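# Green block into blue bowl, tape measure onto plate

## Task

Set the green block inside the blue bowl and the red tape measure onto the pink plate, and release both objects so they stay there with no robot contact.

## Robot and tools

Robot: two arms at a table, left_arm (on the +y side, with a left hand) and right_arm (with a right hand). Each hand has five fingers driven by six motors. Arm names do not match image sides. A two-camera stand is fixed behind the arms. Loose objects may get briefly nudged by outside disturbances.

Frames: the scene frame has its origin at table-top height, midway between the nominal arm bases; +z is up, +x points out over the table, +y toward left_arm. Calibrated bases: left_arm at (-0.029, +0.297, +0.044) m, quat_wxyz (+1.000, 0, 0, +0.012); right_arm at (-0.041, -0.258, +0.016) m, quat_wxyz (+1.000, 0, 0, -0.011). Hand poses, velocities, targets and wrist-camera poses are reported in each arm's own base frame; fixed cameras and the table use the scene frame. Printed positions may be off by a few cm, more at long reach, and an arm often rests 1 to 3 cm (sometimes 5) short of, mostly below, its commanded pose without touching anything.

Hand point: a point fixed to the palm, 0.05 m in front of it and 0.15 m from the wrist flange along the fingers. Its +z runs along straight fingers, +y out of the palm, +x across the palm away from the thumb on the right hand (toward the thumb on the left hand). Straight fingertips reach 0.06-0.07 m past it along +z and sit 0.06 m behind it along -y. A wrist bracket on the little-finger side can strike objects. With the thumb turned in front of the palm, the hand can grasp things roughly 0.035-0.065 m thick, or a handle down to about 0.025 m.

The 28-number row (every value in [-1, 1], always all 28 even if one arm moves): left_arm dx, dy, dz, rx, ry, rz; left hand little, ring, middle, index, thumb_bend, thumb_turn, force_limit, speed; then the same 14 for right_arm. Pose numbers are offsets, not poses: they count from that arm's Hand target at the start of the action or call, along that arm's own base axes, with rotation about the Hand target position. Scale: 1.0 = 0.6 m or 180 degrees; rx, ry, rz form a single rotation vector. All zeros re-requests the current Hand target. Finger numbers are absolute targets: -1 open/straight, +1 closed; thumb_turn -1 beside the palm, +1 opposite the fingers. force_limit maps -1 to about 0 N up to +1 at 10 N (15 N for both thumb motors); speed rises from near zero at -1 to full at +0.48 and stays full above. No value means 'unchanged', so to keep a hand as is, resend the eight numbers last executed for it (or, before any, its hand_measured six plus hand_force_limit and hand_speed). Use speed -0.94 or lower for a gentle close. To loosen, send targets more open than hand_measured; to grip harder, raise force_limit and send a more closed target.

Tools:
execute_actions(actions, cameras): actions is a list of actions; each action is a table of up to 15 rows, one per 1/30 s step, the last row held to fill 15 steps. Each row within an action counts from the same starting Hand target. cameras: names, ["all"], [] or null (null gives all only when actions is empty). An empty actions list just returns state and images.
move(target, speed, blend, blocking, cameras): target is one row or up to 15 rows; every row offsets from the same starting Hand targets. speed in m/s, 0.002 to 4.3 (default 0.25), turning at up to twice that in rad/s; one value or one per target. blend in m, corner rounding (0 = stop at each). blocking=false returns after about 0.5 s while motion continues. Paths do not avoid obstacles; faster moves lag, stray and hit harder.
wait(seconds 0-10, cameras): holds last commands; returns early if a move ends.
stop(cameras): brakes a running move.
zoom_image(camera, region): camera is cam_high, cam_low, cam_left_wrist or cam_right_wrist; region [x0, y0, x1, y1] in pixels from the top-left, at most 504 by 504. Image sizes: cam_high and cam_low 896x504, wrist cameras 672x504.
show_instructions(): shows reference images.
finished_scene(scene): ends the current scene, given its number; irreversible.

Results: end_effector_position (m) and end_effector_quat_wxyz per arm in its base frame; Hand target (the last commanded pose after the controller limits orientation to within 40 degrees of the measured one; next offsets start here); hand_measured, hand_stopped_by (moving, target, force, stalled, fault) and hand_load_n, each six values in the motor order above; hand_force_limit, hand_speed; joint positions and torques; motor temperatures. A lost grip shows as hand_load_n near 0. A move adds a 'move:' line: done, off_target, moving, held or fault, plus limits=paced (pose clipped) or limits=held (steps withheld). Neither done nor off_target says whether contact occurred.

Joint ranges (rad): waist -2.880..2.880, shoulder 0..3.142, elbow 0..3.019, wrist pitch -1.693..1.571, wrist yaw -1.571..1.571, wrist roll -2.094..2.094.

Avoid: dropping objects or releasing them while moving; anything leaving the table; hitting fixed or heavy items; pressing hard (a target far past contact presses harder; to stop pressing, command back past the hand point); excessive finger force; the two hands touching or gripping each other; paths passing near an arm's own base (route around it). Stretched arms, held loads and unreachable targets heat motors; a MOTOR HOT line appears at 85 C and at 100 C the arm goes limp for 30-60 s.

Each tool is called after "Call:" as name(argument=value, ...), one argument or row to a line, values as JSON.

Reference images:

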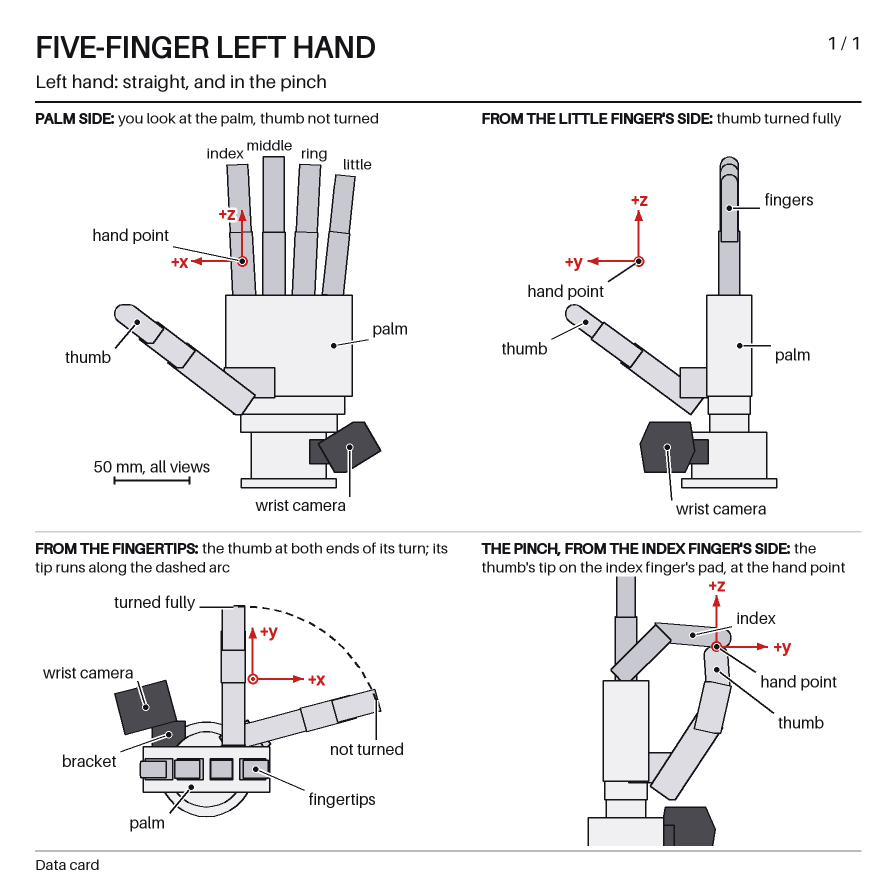

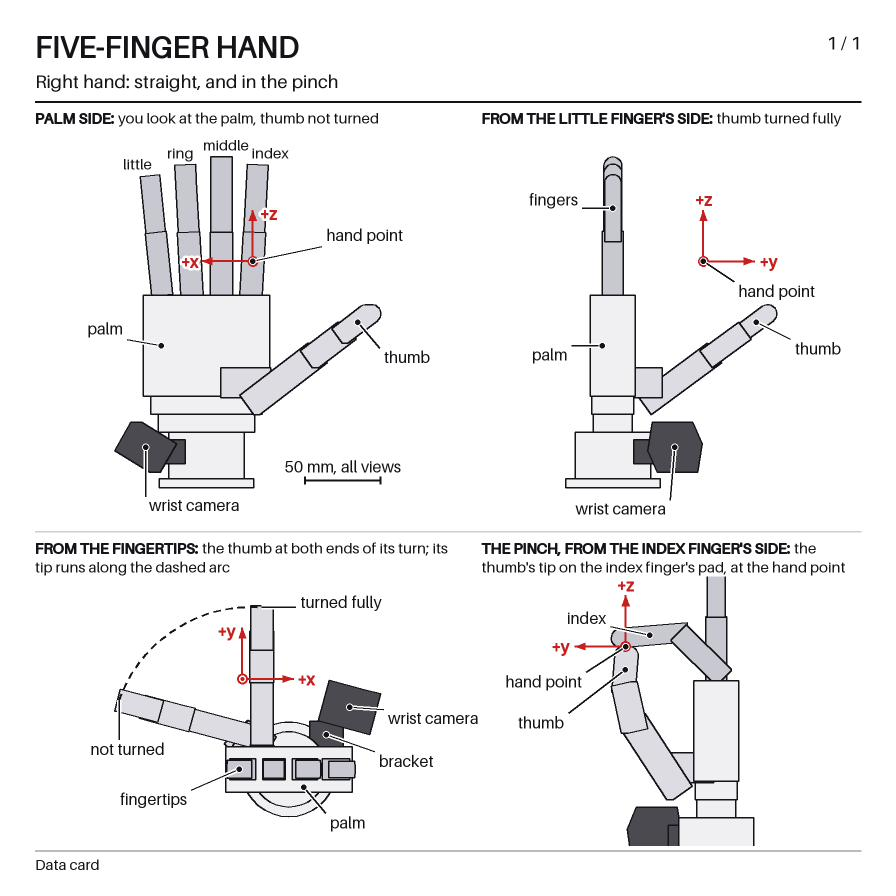

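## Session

Call:
execute_actions(
  actions=[],
)

Call:
zoom_image(
  camera="cam_high",
  region=[340, 60, 560, 260],
)

Call:
zoom_image(
  camera="cam_high",
  region=[480, 180, 720, 400],
)

Scene clock: 0.00 s.
left_arm: end_effector_position=(+0.0360, -0.3144, +0.0541) hand_measured=(-1.000, -1.000, -1.000, -1.000, -1.000, -1.000) hand_load_n=(+0.0, +0.0, +0.0, +0.0, +0.0, +0.0) hand_stopped_by=(target, target, target, target, target, target) hand_force_limit=0.00 hand_speed=-0.80 end_effector_quat_wxyz=(+0.033, +0.631, +0.772, +0.063) | right_arm: end_effector_position=(+0.5412, +0.0964, +0.2266) hand_measured=(-1.000, -1.000, -1.000, -1.000, -1.000, -1.000) hand_load_n=(+0.0, +0.0, +0.0, +0.0, +0.0, +0.0) hand_stopped_by=(target, target, target, target, target, target) hand_force_limit=0.00 hand_speed=-0.80 end_effector_quat_wxyz=(+0.355, +0.002, +0.865, +0.354)
Joint positions: left_arm=[-1.682 1.469 0.909 -1.08 -0.124 1.254] | right_arm=[-0.142 1.432 0.891 -0.218 -0.766 1.775]
Joint velocities: within noise
Joint torques (N m): no reading
Motor temperatures (°C): left_arm=[21 22 33 24 23 21] | right_arm=[25 28 30 24 22 22]
Heat: left arm: hottest elbow 33 °C; right arm: hottest elbow 30 °C.
Hand target: left_arm +0.0365, -0.3299, +0.0648; +0.047, +0.630, +0.774, +0.045 | right_arm +0.5494, +0.0928, +0.2411; +0.370, -0.002, +0.859, +0.353

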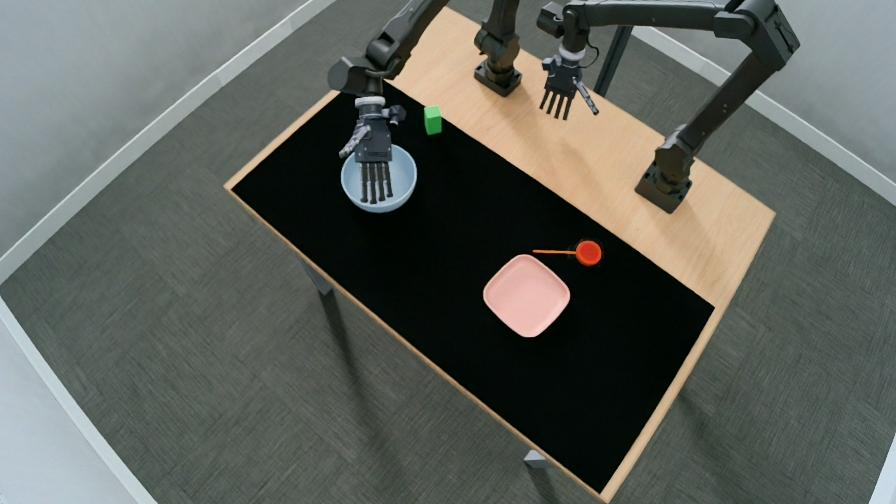

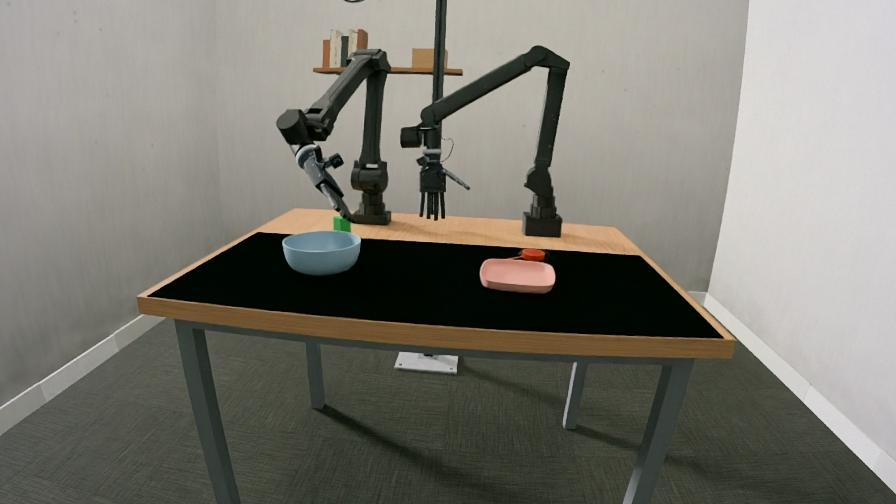

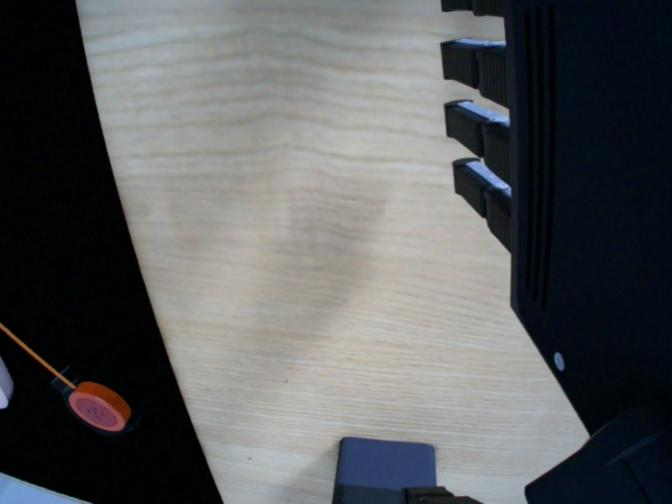

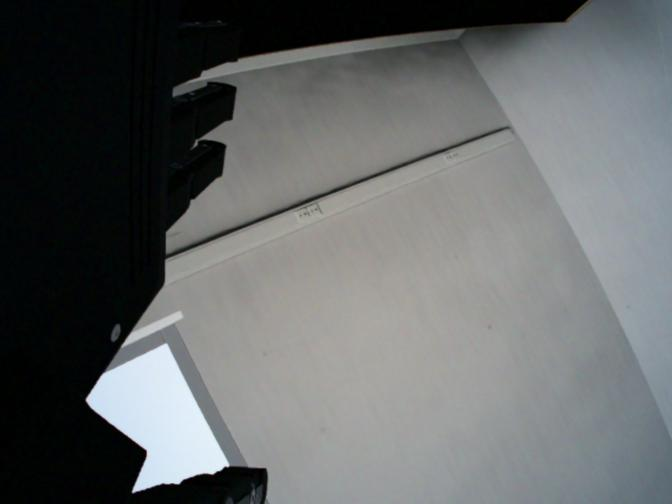

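Scaled by 2.291 from the camera's 896x504 image, which has a finer 1280x720 frame.

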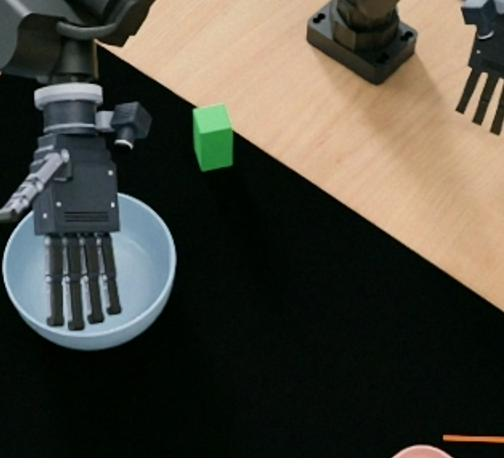

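Scaled by 2.100 from the camera's 896x504 image, which has a finer 1280x720 frame.

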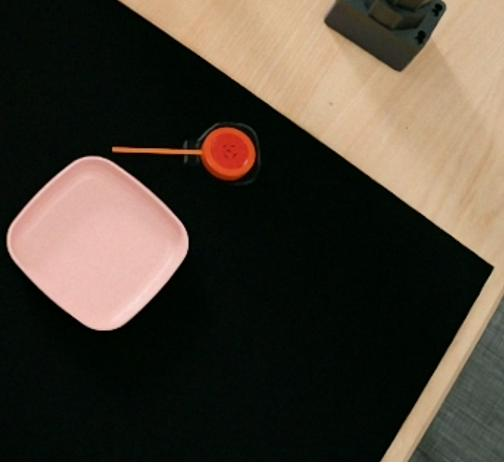

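Call:
zoom_image(
  camera="cam_high",
  region=[520, 220, 620, 290],
)

Scaled by 5.040 from the camera's 896x504 image, which has a finer 1280x720 frame.

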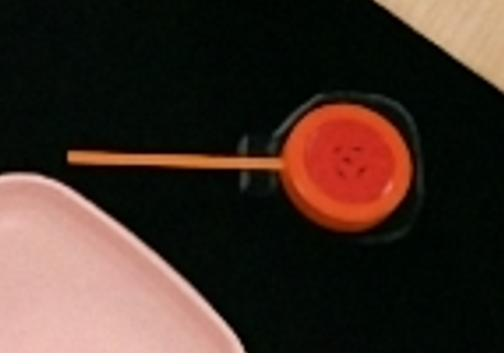

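Call:
move(
  target=[
    [0.033,0.05,0.225,0,0,0,-0.5,-0.5,-0.5,-0.5,-1,1,0,0, -0.083,-0.033,0.05,-0.134,-0.001,0.033,-0.5,-0.5,-0.5,-0.5,-1,1,0,0],
    [0.2725,0.217,0.258,-0.1521,0.0846,0.5549,-0.5,-0.5,-0.5,-0.5,-1,1,0,0, -0.249,-0.105,0,-0.32,-0.003,0.079,-0.5,-0.5,-0.5,-0.5,-1,1,0,0],
    [0.4325,0.437,0.042,0.4296,0.183,-0.7544,-0.5,-0.5,-0.5,-0.5,-1,1,0,0, -0.481,-0.209,-0.202,-0.5345,-0.0046,0.1322,-0.5,-0.5,-0.5,-0.5,-1,1,0,0],
  ],
  cameras=["all"],
  speed=0.45,
  blend=[0.04,0.04,0],
)

Call:
zoom_image(
  camera="cam_high",
  region=[360, 30, 500, 170],
)

Call:
zoom_image(
  camera="cam_high",
  region=[520, 160, 660, 300],
)

Scene clock: 110.37 s.
left_arm: end_effector_position=(+0.2910, -0.0625, +0.0831) hand_measured=(-0.500, -0.500, -0.500, -0.500, -1.000, +1.000) hand_load_n=(+0.0, +0.0, +0.0, +0.0, +0.0, +0.0) hand_stopped_by=(target, target, target, target, target, target) hand_force_limit=0.00 hand_speed=0.00 end_effector_quat_wxyz=(-0.409, +0.792, -0.405, +0.202) | right_arm: end_effector_position=(+0.2568, -0.0316, +0.1172) hand_measured=(-0.500, -0.500, -0.500, -0.500, -1.000, +1.000) hand_load_n=(+0.0, +0.0, +0.0, +0.0, +0.0, +0.0) hand_stopped_by=(target, target, target, target, target, target) hand_force_limit=0.00 hand_speed=0.00 end_effector_quat_wxyz=(+0.174, -0.425, +0.826, -0.327)
Joint positions: left_arm=[-0.566 0.848 0.451 -0.713 -0.861 -0.976] | right_arm=[-0.033 0.564 0.477 -0.811 0.383 0.451]
Joint torques (N m): left_arm=[-1.26 -1.79 8.61 1.37 -0.79 -0.12] | right_arm=[3.02 -1.44 10.44 2.15 0.28 -0.21]
Motor temperatures (°C): left_arm=[20 24 38 24 23 21] | right_arm=[25 31 38 23 22 22]
Heat: left arm: hottest elbow 38 °C; right arm: hottest elbow 38 °C.
Hand target: left_arm +0.2960, -0.0677, +0.0900; -0.411, +0.790, -0.403, +0.210 | right_arm +0.2608, -0.0326, +0.1199; +0.179, -0.434, +0.816, -0.338
Off the commanded pose: left_arm 0.010 m, 1 deg | right_arm 0.005 m, 2 deg.
move: done

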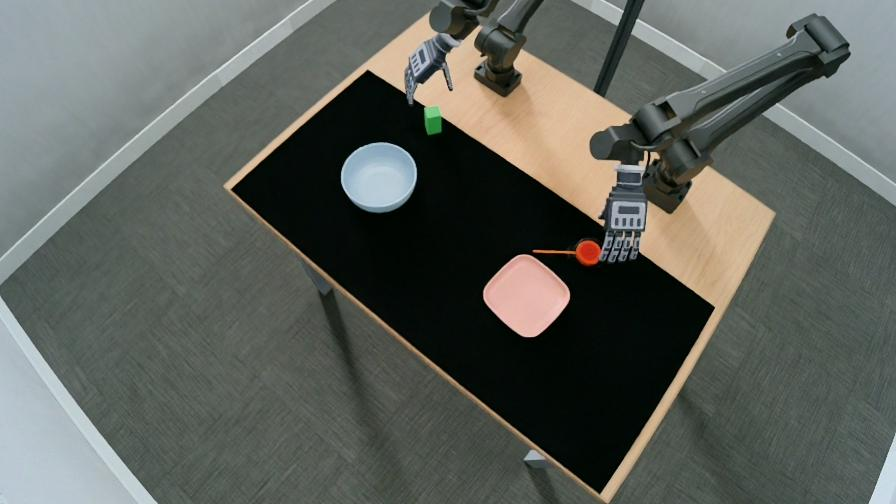

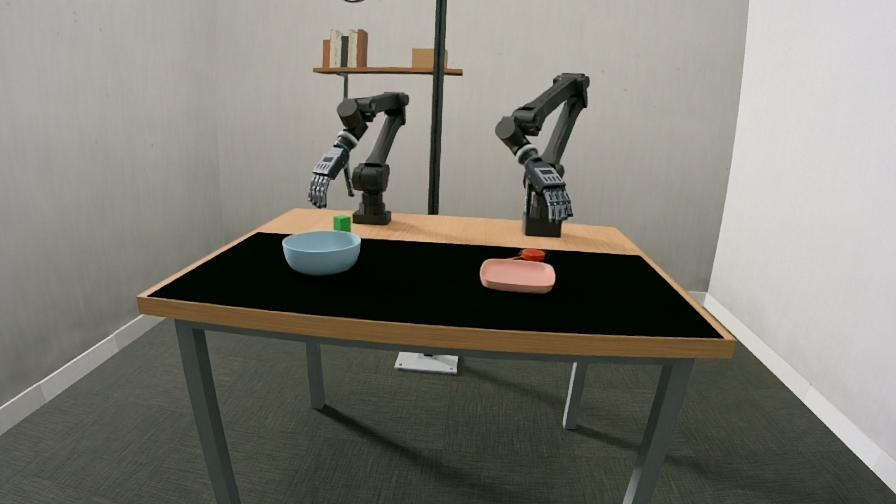

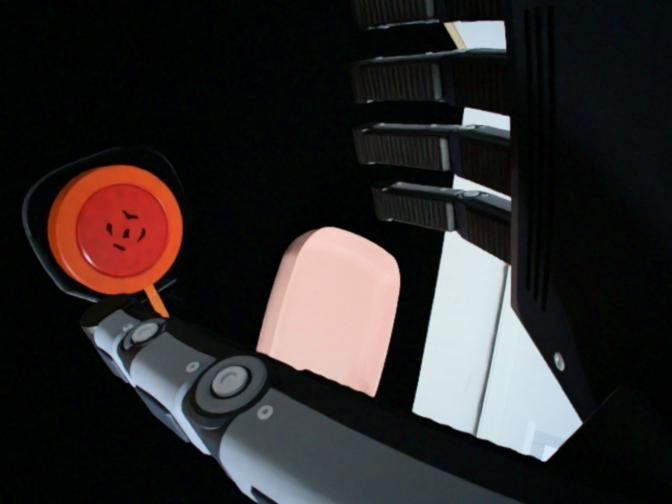

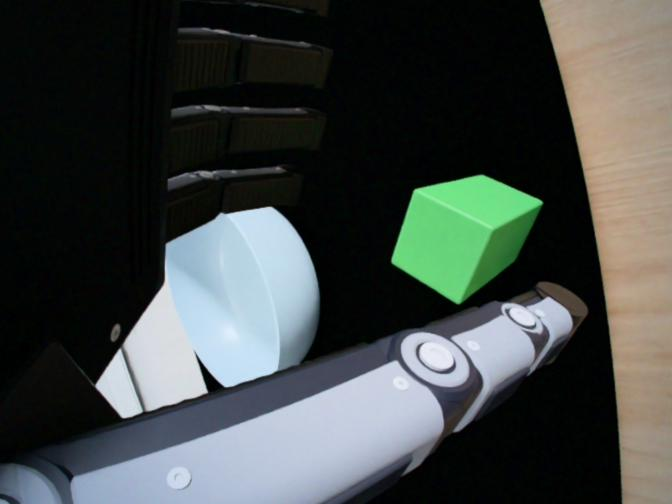

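Scaled by 3.600 from the camera's 896x504 image, which has a finer 1280x720 frame.

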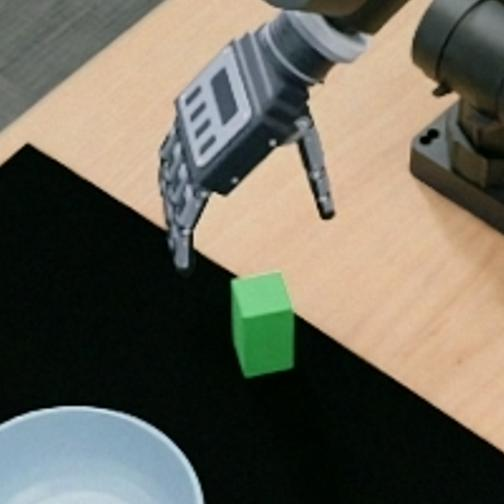

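Scaled by 3.600 from the camera's 896x504 image, which has a finer 1280x720 frame.

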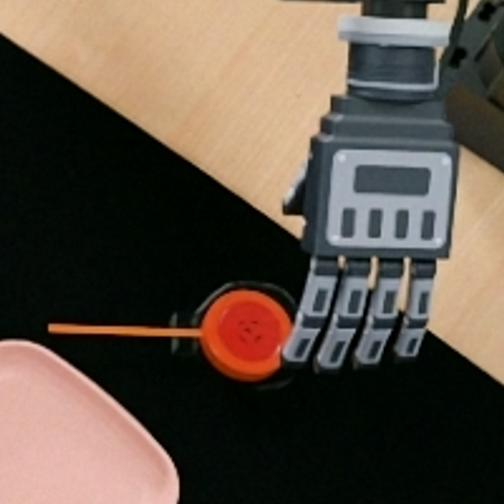

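Call:
move(
  target=[0.0057,-0.0147,-0.143,0,0,0,-0.5,-0.5,-0.5,-0.5,-1,1,0,0, 0.0145,0.006,-0.1315,0,0,0,-0.5,-0.5,-0.5,-0.5,-1,1,0,0],
  cameras=["all"],
  speed=0.15,
)

Call:
zoom_image(
  camera="cam_high",
  region=[380, 60, 480, 160],
)

Call:
zoom_image(
  camera="cam_high",
  region=[560, 190, 660, 290],
)

Call:
zoom_image(
  camera="cam_low",
  region=[470, 170, 590, 290],
)

Scene clock: 150.83 s.
left_arm: end_effector_position=(+0.2951, -0.0748, +0.0026) hand_measured=(-0.500, -0.500, -0.500, -0.500, -1.000, +1.000) hand_load_n=(+0.0, +0.0, +0.0, +0.0, +0.0, +0.0) hand_stopped_by=(target, target, target, target, target, target) hand_force_limit=0.00 hand_speed=0.00 end_effector_quat_wxyz=(-0.409, +0.792, -0.407, +0.202) | right_arm: end_effector_position=(+0.2649, -0.0293, +0.0393) hand_measured=(-0.500, -0.500, -0.500, -0.500, -1.000, +1.000) hand_load_n=(+0.0, +0.0, +0.0, +0.0, +0.0, +0.0) hand_stopped_by=(target, target, target, target, target, target) hand_force_limit=0.00 hand_speed=0.00 end_effector_quat_wxyz=(+0.173, -0.431, +0.822, -0.331)
Joint positions: left_arm=[-0.601 1.109 0.335 -0.371 -0.874 -1.021] | right_arm=[-0.013 0.69 0.3 -0.508 0.397 0.451]
Joint torques (N m): left_arm=[-0.91 -3.31 5.72 2.35 -0.8 -0.03] | right_arm=[2.9 -0.79 9.83 2.1 0.28 -0.06]
Heat: left arm: hottest elbow 39 °C; right arm: hottest elbow 37 °C.
Hand target: left_arm +0.2994, -0.0765, +0.0042; -0.411, +0.790, -0.403, +0.210 | right_arm +0.2695, -0.0290, +0.0410; +0.179, -0.434, +0.816, -0.338
Off the commanded pose: left_arm 0.005 m, 1 deg | right_arm 0.005 m, 1 deg.
move: done

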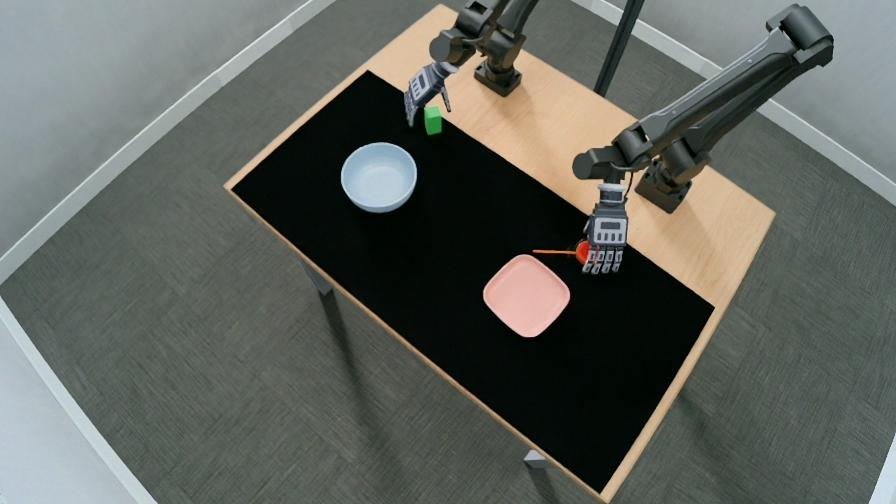

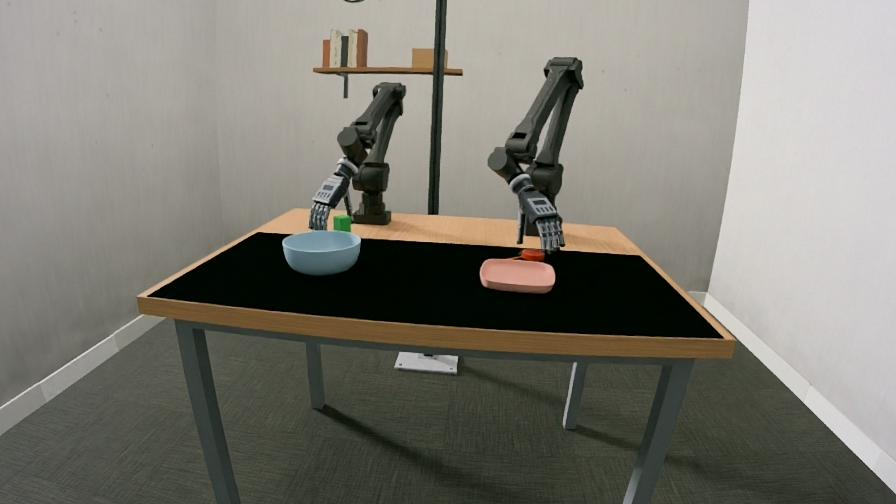

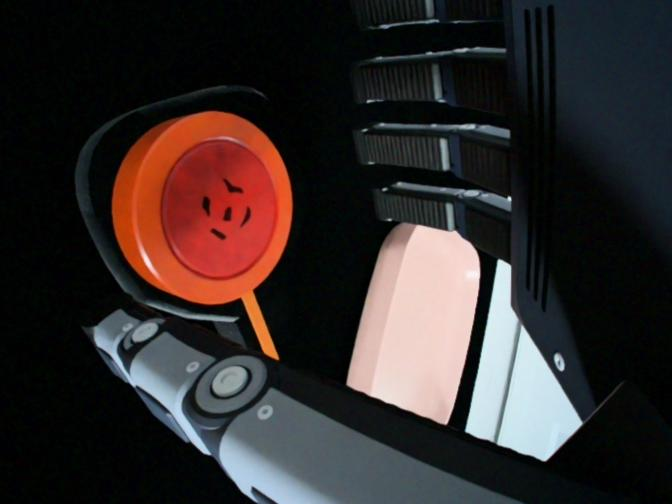

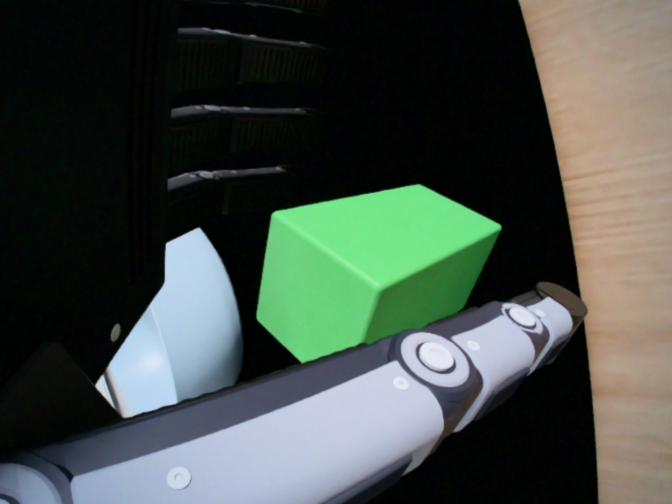

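Scaled by 5.040 from the camera's 896x504 image, which has a finer 1280x720 frame.

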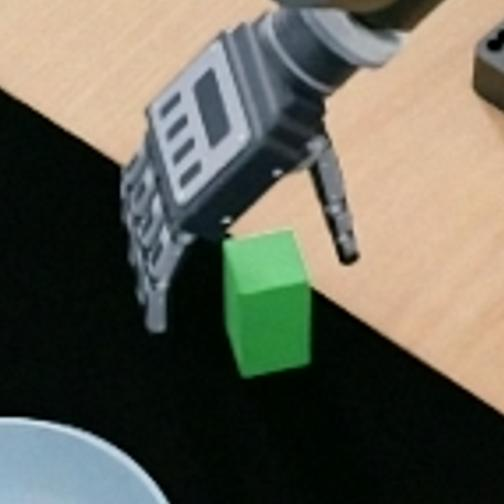

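Scaled by 5.040 from the camera's 896x504 image, which has a finer 1280x720 frame.

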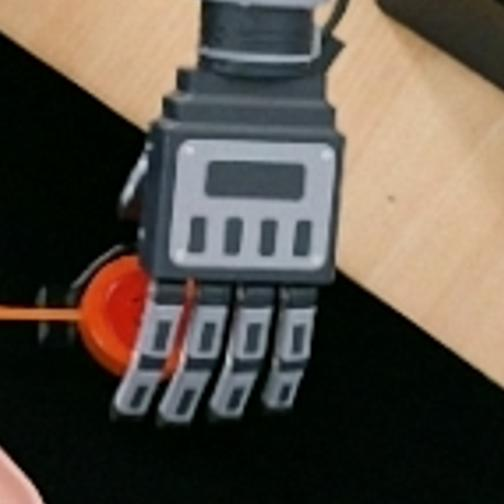

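Scaled by 4.200 from the camera's 896x504 image, which has a finer 1280x720 frame.

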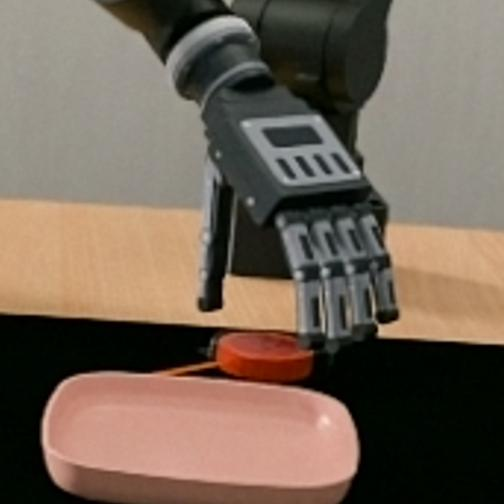

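Call:
zoom_image(
  camera="cam_high",
  region=[405, 90, 465, 150],
)

Scaled by 8.400 from the camera's 896x504 image, which has a finer 1280x720 frame.

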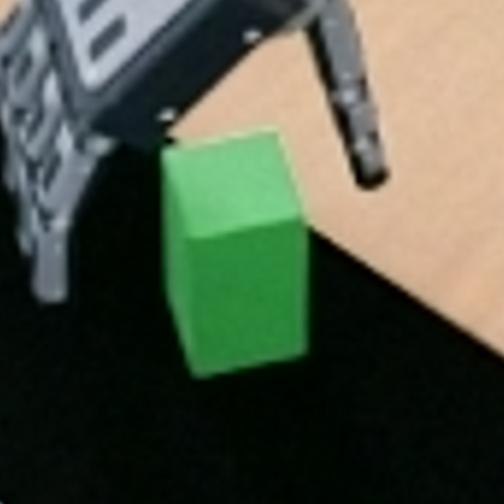

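Call:
move(
  target=[0,0.003,-0.027,0,0,0,-0.5,-0.5,-0.5,-0.5,-1,1,0,0, 0,0,-0.0405,0,0,0,-0.5,-0.5,-0.5,-0.5,-1,1,0,0],
  cameras=["all"],
  speed=0.1,
)

Call:
zoom_image(
  camera="cam_high",
  region=[380, 60, 480, 160],
)

Call:
zoom_image(
  camera="cam_low",
  region=[290, 180, 380, 270],
)

Call:
zoom_image(
  camera="cam_low",
  region=[470, 170, 590, 290],
)

Scene clock: 352.07 s.
left_arm: end_effector_position=(+0.2958, -0.0752, -0.0125) hand_measured=(-0.500, -0.500, -0.500, -0.500, -1.000, +1.000) hand_load_n=(+0.0, +0.0, +0.0, +0.0, +0.0, +0.0) hand_stopped_by=(target, target, target, target, target, target) hand_force_limit=0.00 hand_speed=0.00 end_effector_quat_wxyz=(-0.408, +0.792, -0.405, +0.206) | right_arm: end_effector_position=(+0.2654, -0.0298, +0.0193) hand_measured=(-0.500, -0.500, -0.500, -0.500, -1.000, +1.000) hand_load_n=(+0.0, +0.0, -3.5, +0.0, -0.5, +0.0) hand_stopped_by=(target, target, target, target, target, target) hand_force_limit=0.00 hand_speed=0.00 end_effector_quat_wxyz=(+0.175, -0.433, +0.819, -0.334)
Joint positions: left_arm=[-0.601 1.167 0.31 -0.279 -0.874 -1.021] | right_arm=[-0.012 0.737 0.254 -0.407 0.4 0.444]
Joint torques (N m): left_arm=[-0.21 -3.49 5.24 2.33 -0.69 0.08] | right_arm=[2.84 -0.56 8.99 2.61 0.15 -0.05]
Heat: left arm: hottest elbow 34 °C; right arm: hottest elbow 40 °C.
Hand target: left_arm +0.2994, -0.0747, -0.0120; -0.411, +0.790, -0.403, +0.210 | right_arm +0.2695, -0.0290, +0.0167; +0.179, -0.434, +0.816, -0.338
Off the commanded pose: left_arm 0.004 m, 1 deg | right_arm 0.005 m, 1 deg.
move: done

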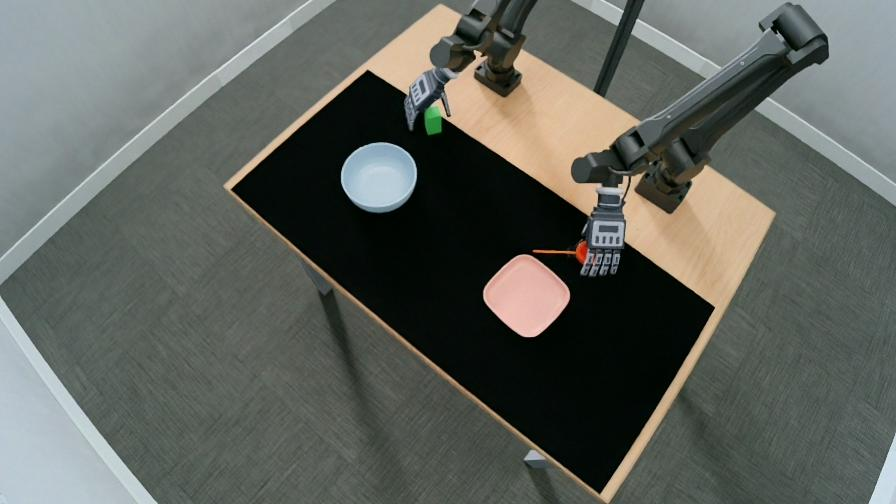

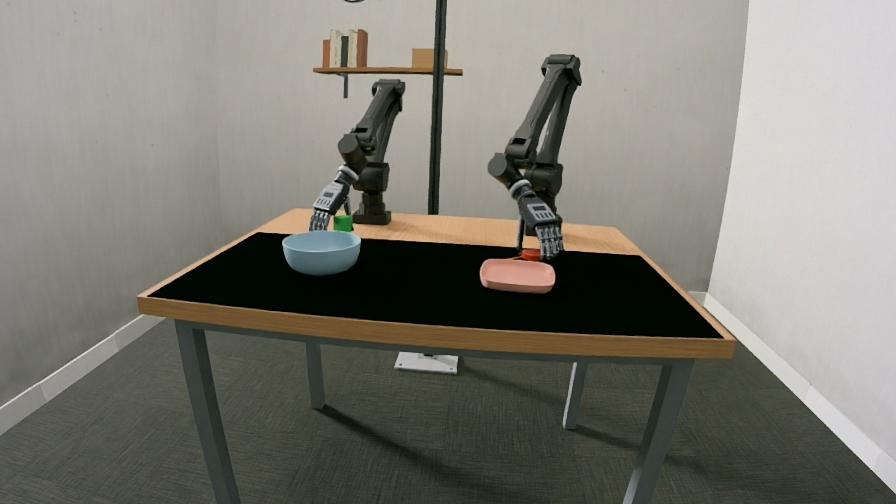

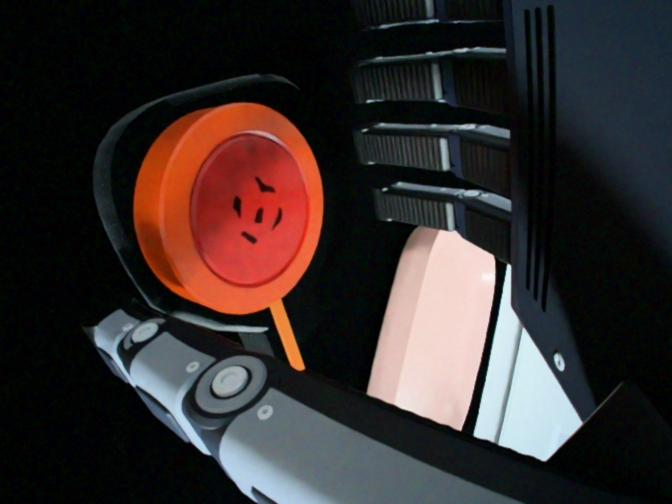

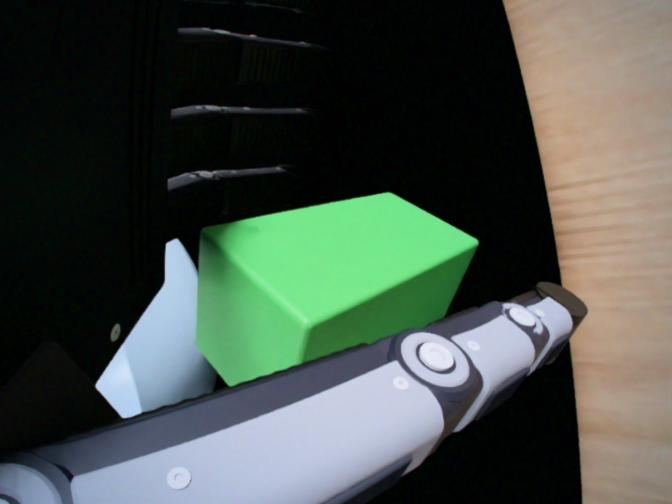

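Scaled by 5.040 from the camera's 896x504 image, which has a finer 1280x720 frame.

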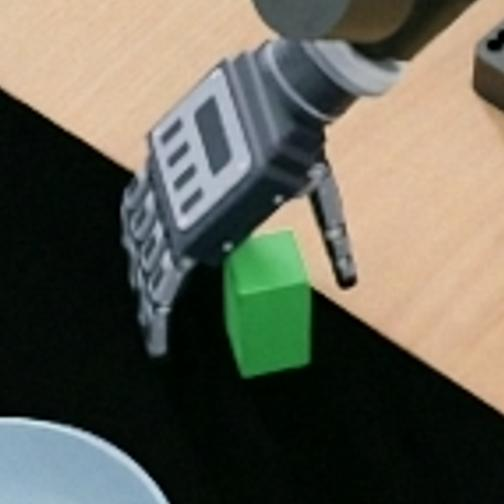

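Scaled by 5.600 from the camera's 896x504 image, which has a finer 1280x720 frame.

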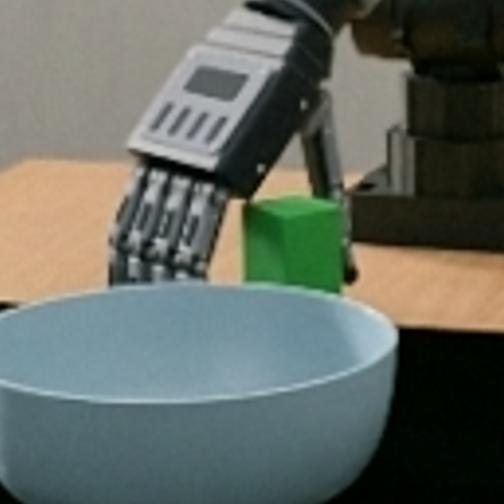

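Scaled by 4.200 from the camera's 896x504 image, which has a finer 1280x720 frame.

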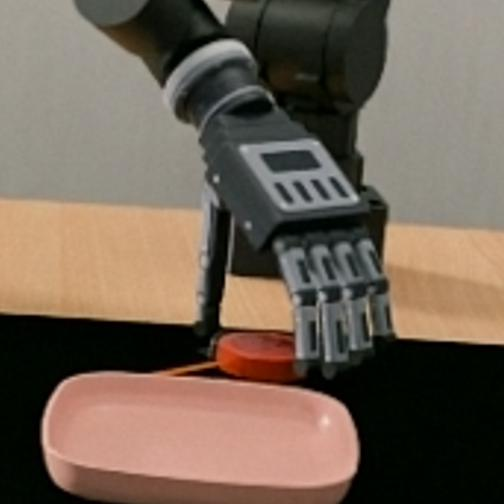

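Call:
execute_actions(
  actions=[
    [[0,0,0,0,0,0,-0.5,0.5,0.5,0.5,0.2,1,-0.2,-0.8, 0,0,0.005,0,0,0,-0.5,-0.5,0.6,0.6,0.3,1,-0.3,-0.8]],
    [[0,0,0,0,0,0,-0.5,0.5,0.5,0.5,0.2,1,-0.2,-0.8, 0,0,0,0,0,0,-0.5,-0.5,0.6,0.6,0.3,1,-0.3,-0.8]],
    [[0,0,0,0,0,0,-0.5,0.5,0.5,0.5,0.2,1,-0.2,-0.8, 0,0,0,0,0,0,-0.5,-0.5,0.6,0.6,0.3,1,-0.3,-0.8]],
  ],
  cameras=["cam_high","cam_left_wrist","cam_right_wrist"],
)

Call:
zoom_image(
  camera="cam_high",
  region=[380, 60, 480, 160],
)

Scene clock: 370.37 s.
left_arm: end_effector_position=(+0.2962, -0.0749, -0.0123) hand_measured=(-0.500, -0.210, -0.262, -0.170, -0.882, +1.000) hand_load_n=(+0.0, +7.0, +1.0, +4.0, +12.5, +2.0) hand_stopped_by=(target, force, force, force, force, target) hand_force_limit=-0.20 hand_speed=-0.80 end_effector_quat_wxyz=(-0.408, +0.792, -0.404, +0.206) | right_arm: end_effector_position=(+0.2670, -0.0311, +0.0189) hand_measured=(-0.500, -0.500, +0.600, +0.088, -0.692, +1.000) hand_load_n=(+0.0, +0.0, +0.0, +6.0, +5.5, -2.0) hand_stopped_by=(target, target, target, force, force, target) hand_force_limit=-0.30 hand_speed=-0.80 end_effector_quat_wxyz=(+0.175, -0.427, +0.821, -0.335)
Joint positions: left_arm=[-0.599 1.167 0.31 -0.277 -0.874 -1.021] | right_arm=[-0.016 0.745 0.254 -0.398 0.402 0.451]
Joint torques (N m): left_arm=[-0.38 -3.31 5.22 2.3 -0.67 0.07] | right_arm=[2.84 -1.14 9.48 1.69 0.08 -0.05]
Heat: left arm: hottest elbow 34 °C; right arm: hottest elbow 38 °C.
Hand target: left_arm +0.2994, -0.0747, -0.0120; -0.411, +0.790, -0.403, +0.210 | right_arm +0.2695, -0.0290, +0.0197; +0.179, -0.434, +0.816, -0.338
Off the commanded pose: left_arm 0.003 m, 1 deg | right_arm 0.003 m, 1 deg.
Images, in order (width x height): cam_high 896x504, cam_left_wrist 672x504, cam_right_wrist 672x504.

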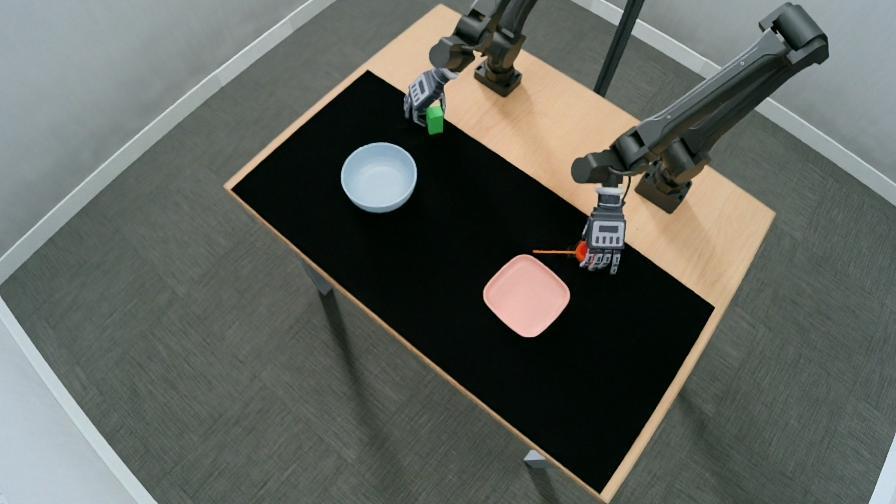

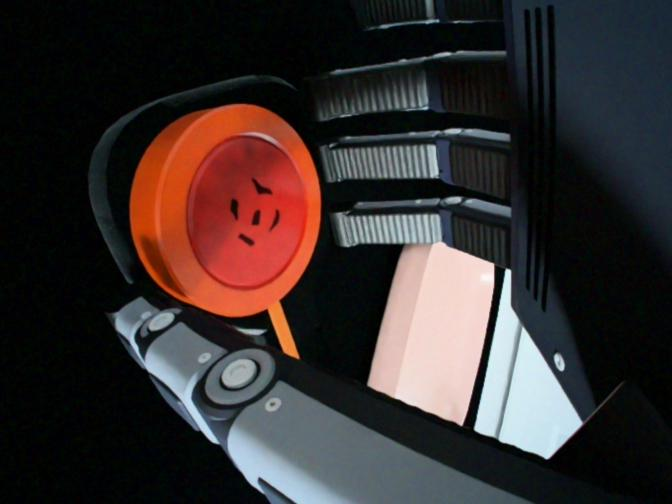

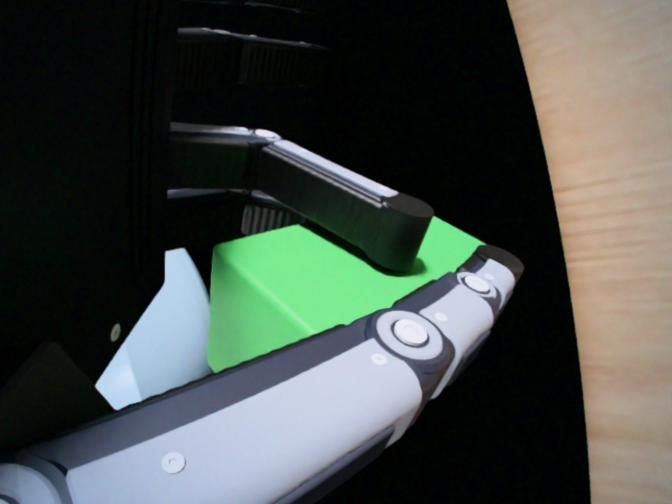

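Scaled by 5.040 from the camera's 896x504 image, which has a finer 1280x720 frame.

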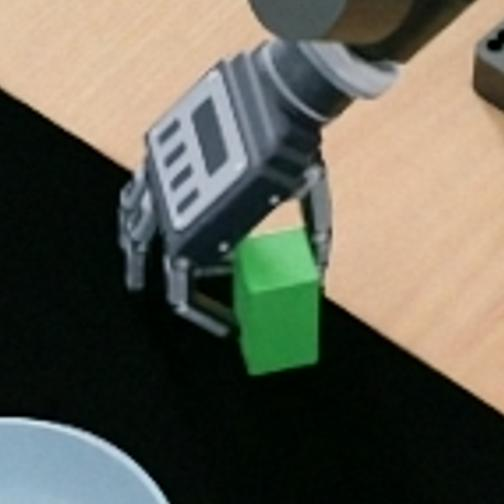

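Call:
move(
  target=[
    [0,0,0,0,0,0,-0.5,0.5,0.54,0.5,0.2,1,-0.2,-0.8, 0,0,0.004,0,0,0,-0.5,-0.5,-0.5,-0.5,-1,1,-0.3,-0.2],
    [0,0,0.1,0,0,0,-0.5,0.5,0.54,0.5,0.2,1,-0.2,-0.8, 0.017,0.025,0.004,0,0,0,-0.5,-0.5,-0.5,-0.5,-1,1,-0.3,-0.2],
  ],
  cameras=["cam_high","cam_low","cam_left_wrist","cam_right_wrist"],
  speed=0.1,
)

Call:
zoom_image(
  camera="cam_high",
  region=[380, 60, 480, 160],
)

Scene clock: 383.17 s.
left_arm: end_effector_position=(+0.2748, -0.0594, +0.0174) hand_measured=(-0.500, -0.208, -0.248, -0.170, -0.882, +1.000) hand_load_n=(+0.0, +3.0, +10.0, +2.5, +15.5, +2.5) hand_stopped_by=(target, force, force, force, force, target) hand_force_limit=-0.20 hand_speed=-0.80 end_effector_quat_wxyz=(-0.413, +0.788, -0.421, +0.176) | right_arm: end_effector_position=(+0.2672, -0.0258, +0.0162) hand_measured=(-0.500, -0.500, -0.500, -0.500, -1.000, +1.000) hand_load_n=(+0.0, +0.0, +1.5, +0.0, +0.0, +0.0) hand_stopped_by=(target, target, target, target, target, target) hand_force_limit=-0.30 hand_speed=-0.20 end_effector_quat_wxyz=(+0.163, -0.437, +0.813, -0.350)
Joint positions: left_arm=[-0.596 0.991 0.338 -0.543 -0.874 -1.01] | right_arm=[0.054 0.769 0.256 -0.396 0.474 0.473]
Joint torques (N m): left_arm=[-0.62 -4.31 11.34 1.05 -0.66 -0.02] | right_arm=[3.78 0.09 11.74 1.33 -0.35 0.29]
Motor temperatures (°C): left_arm=[20 22 33 24 26 21] | right_arm=[24 27 38 23 22 22]
Heat: left arm: hottest elbow 33 °C; right arm: hottest elbow 38 °C.
Hand target: left_arm +0.2994, -0.0747, +0.0480; -0.411, +0.790, -0.403, +0.210 | right_arm +0.2797, -0.0140, +0.0221; +0.179, -0.434, +0.816, -0.338
Off the commanded pose: left_arm 0.042 m, 4 deg | right_arm 0.018 m, 2 deg.
move: off_target (left_arm, right_arm)

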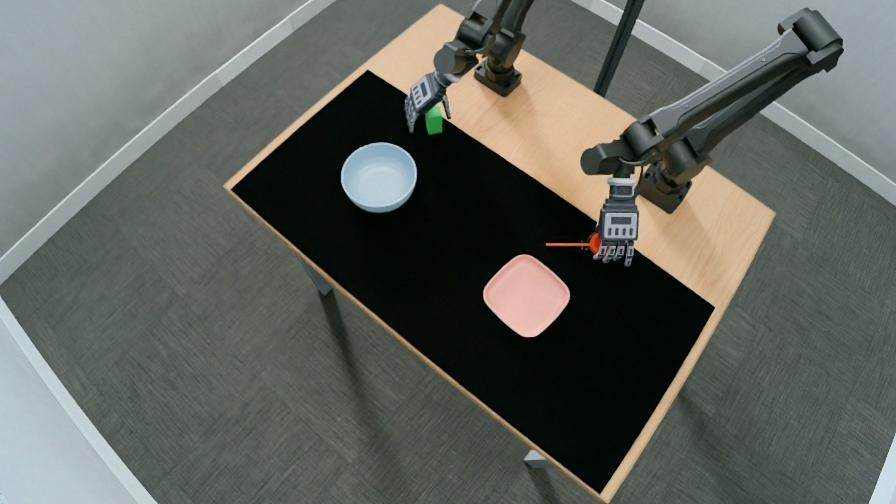

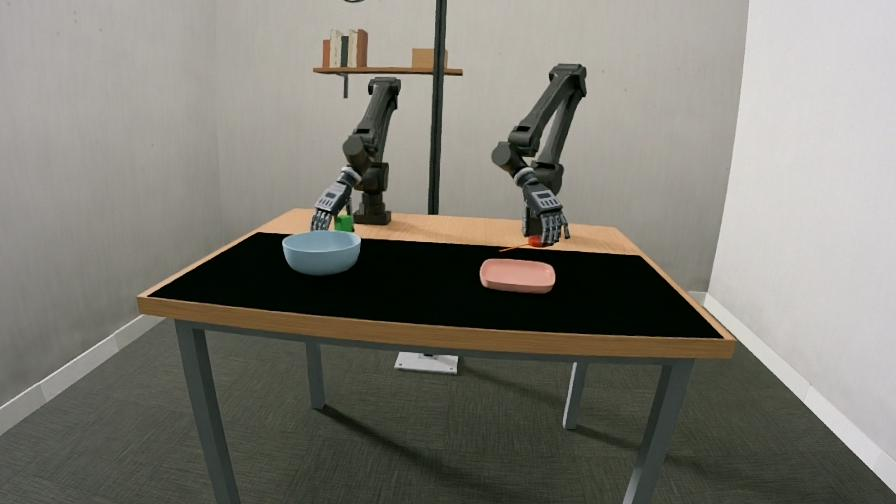

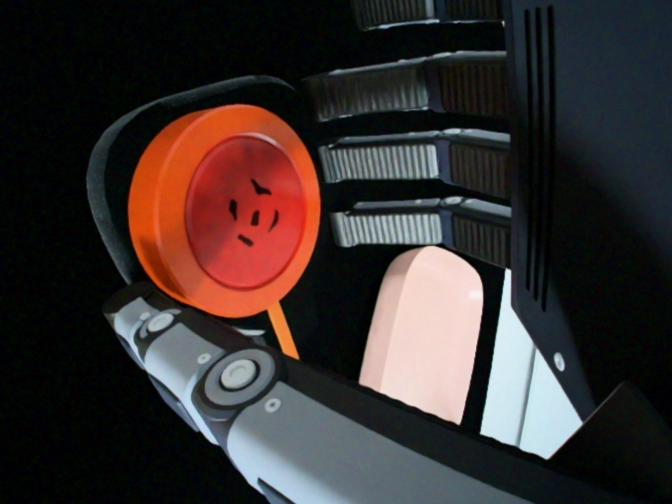

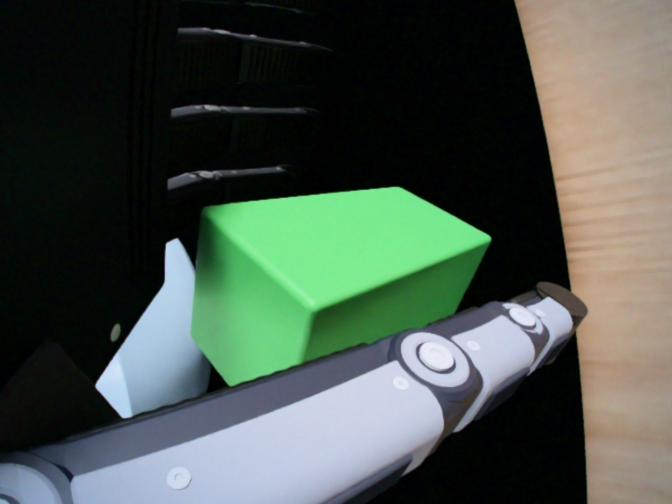

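Scaled by 5.040 from the camera's 896x504 image, which has a finer 1280x720 frame.

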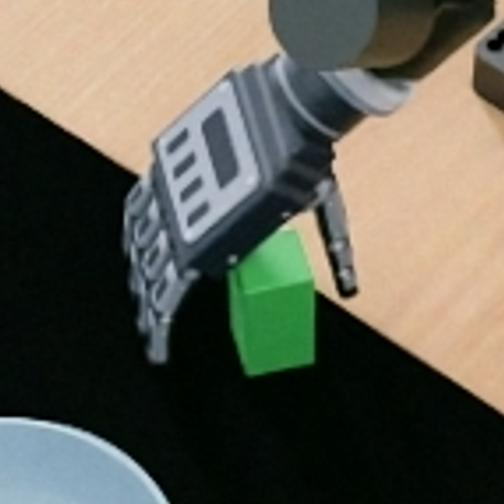

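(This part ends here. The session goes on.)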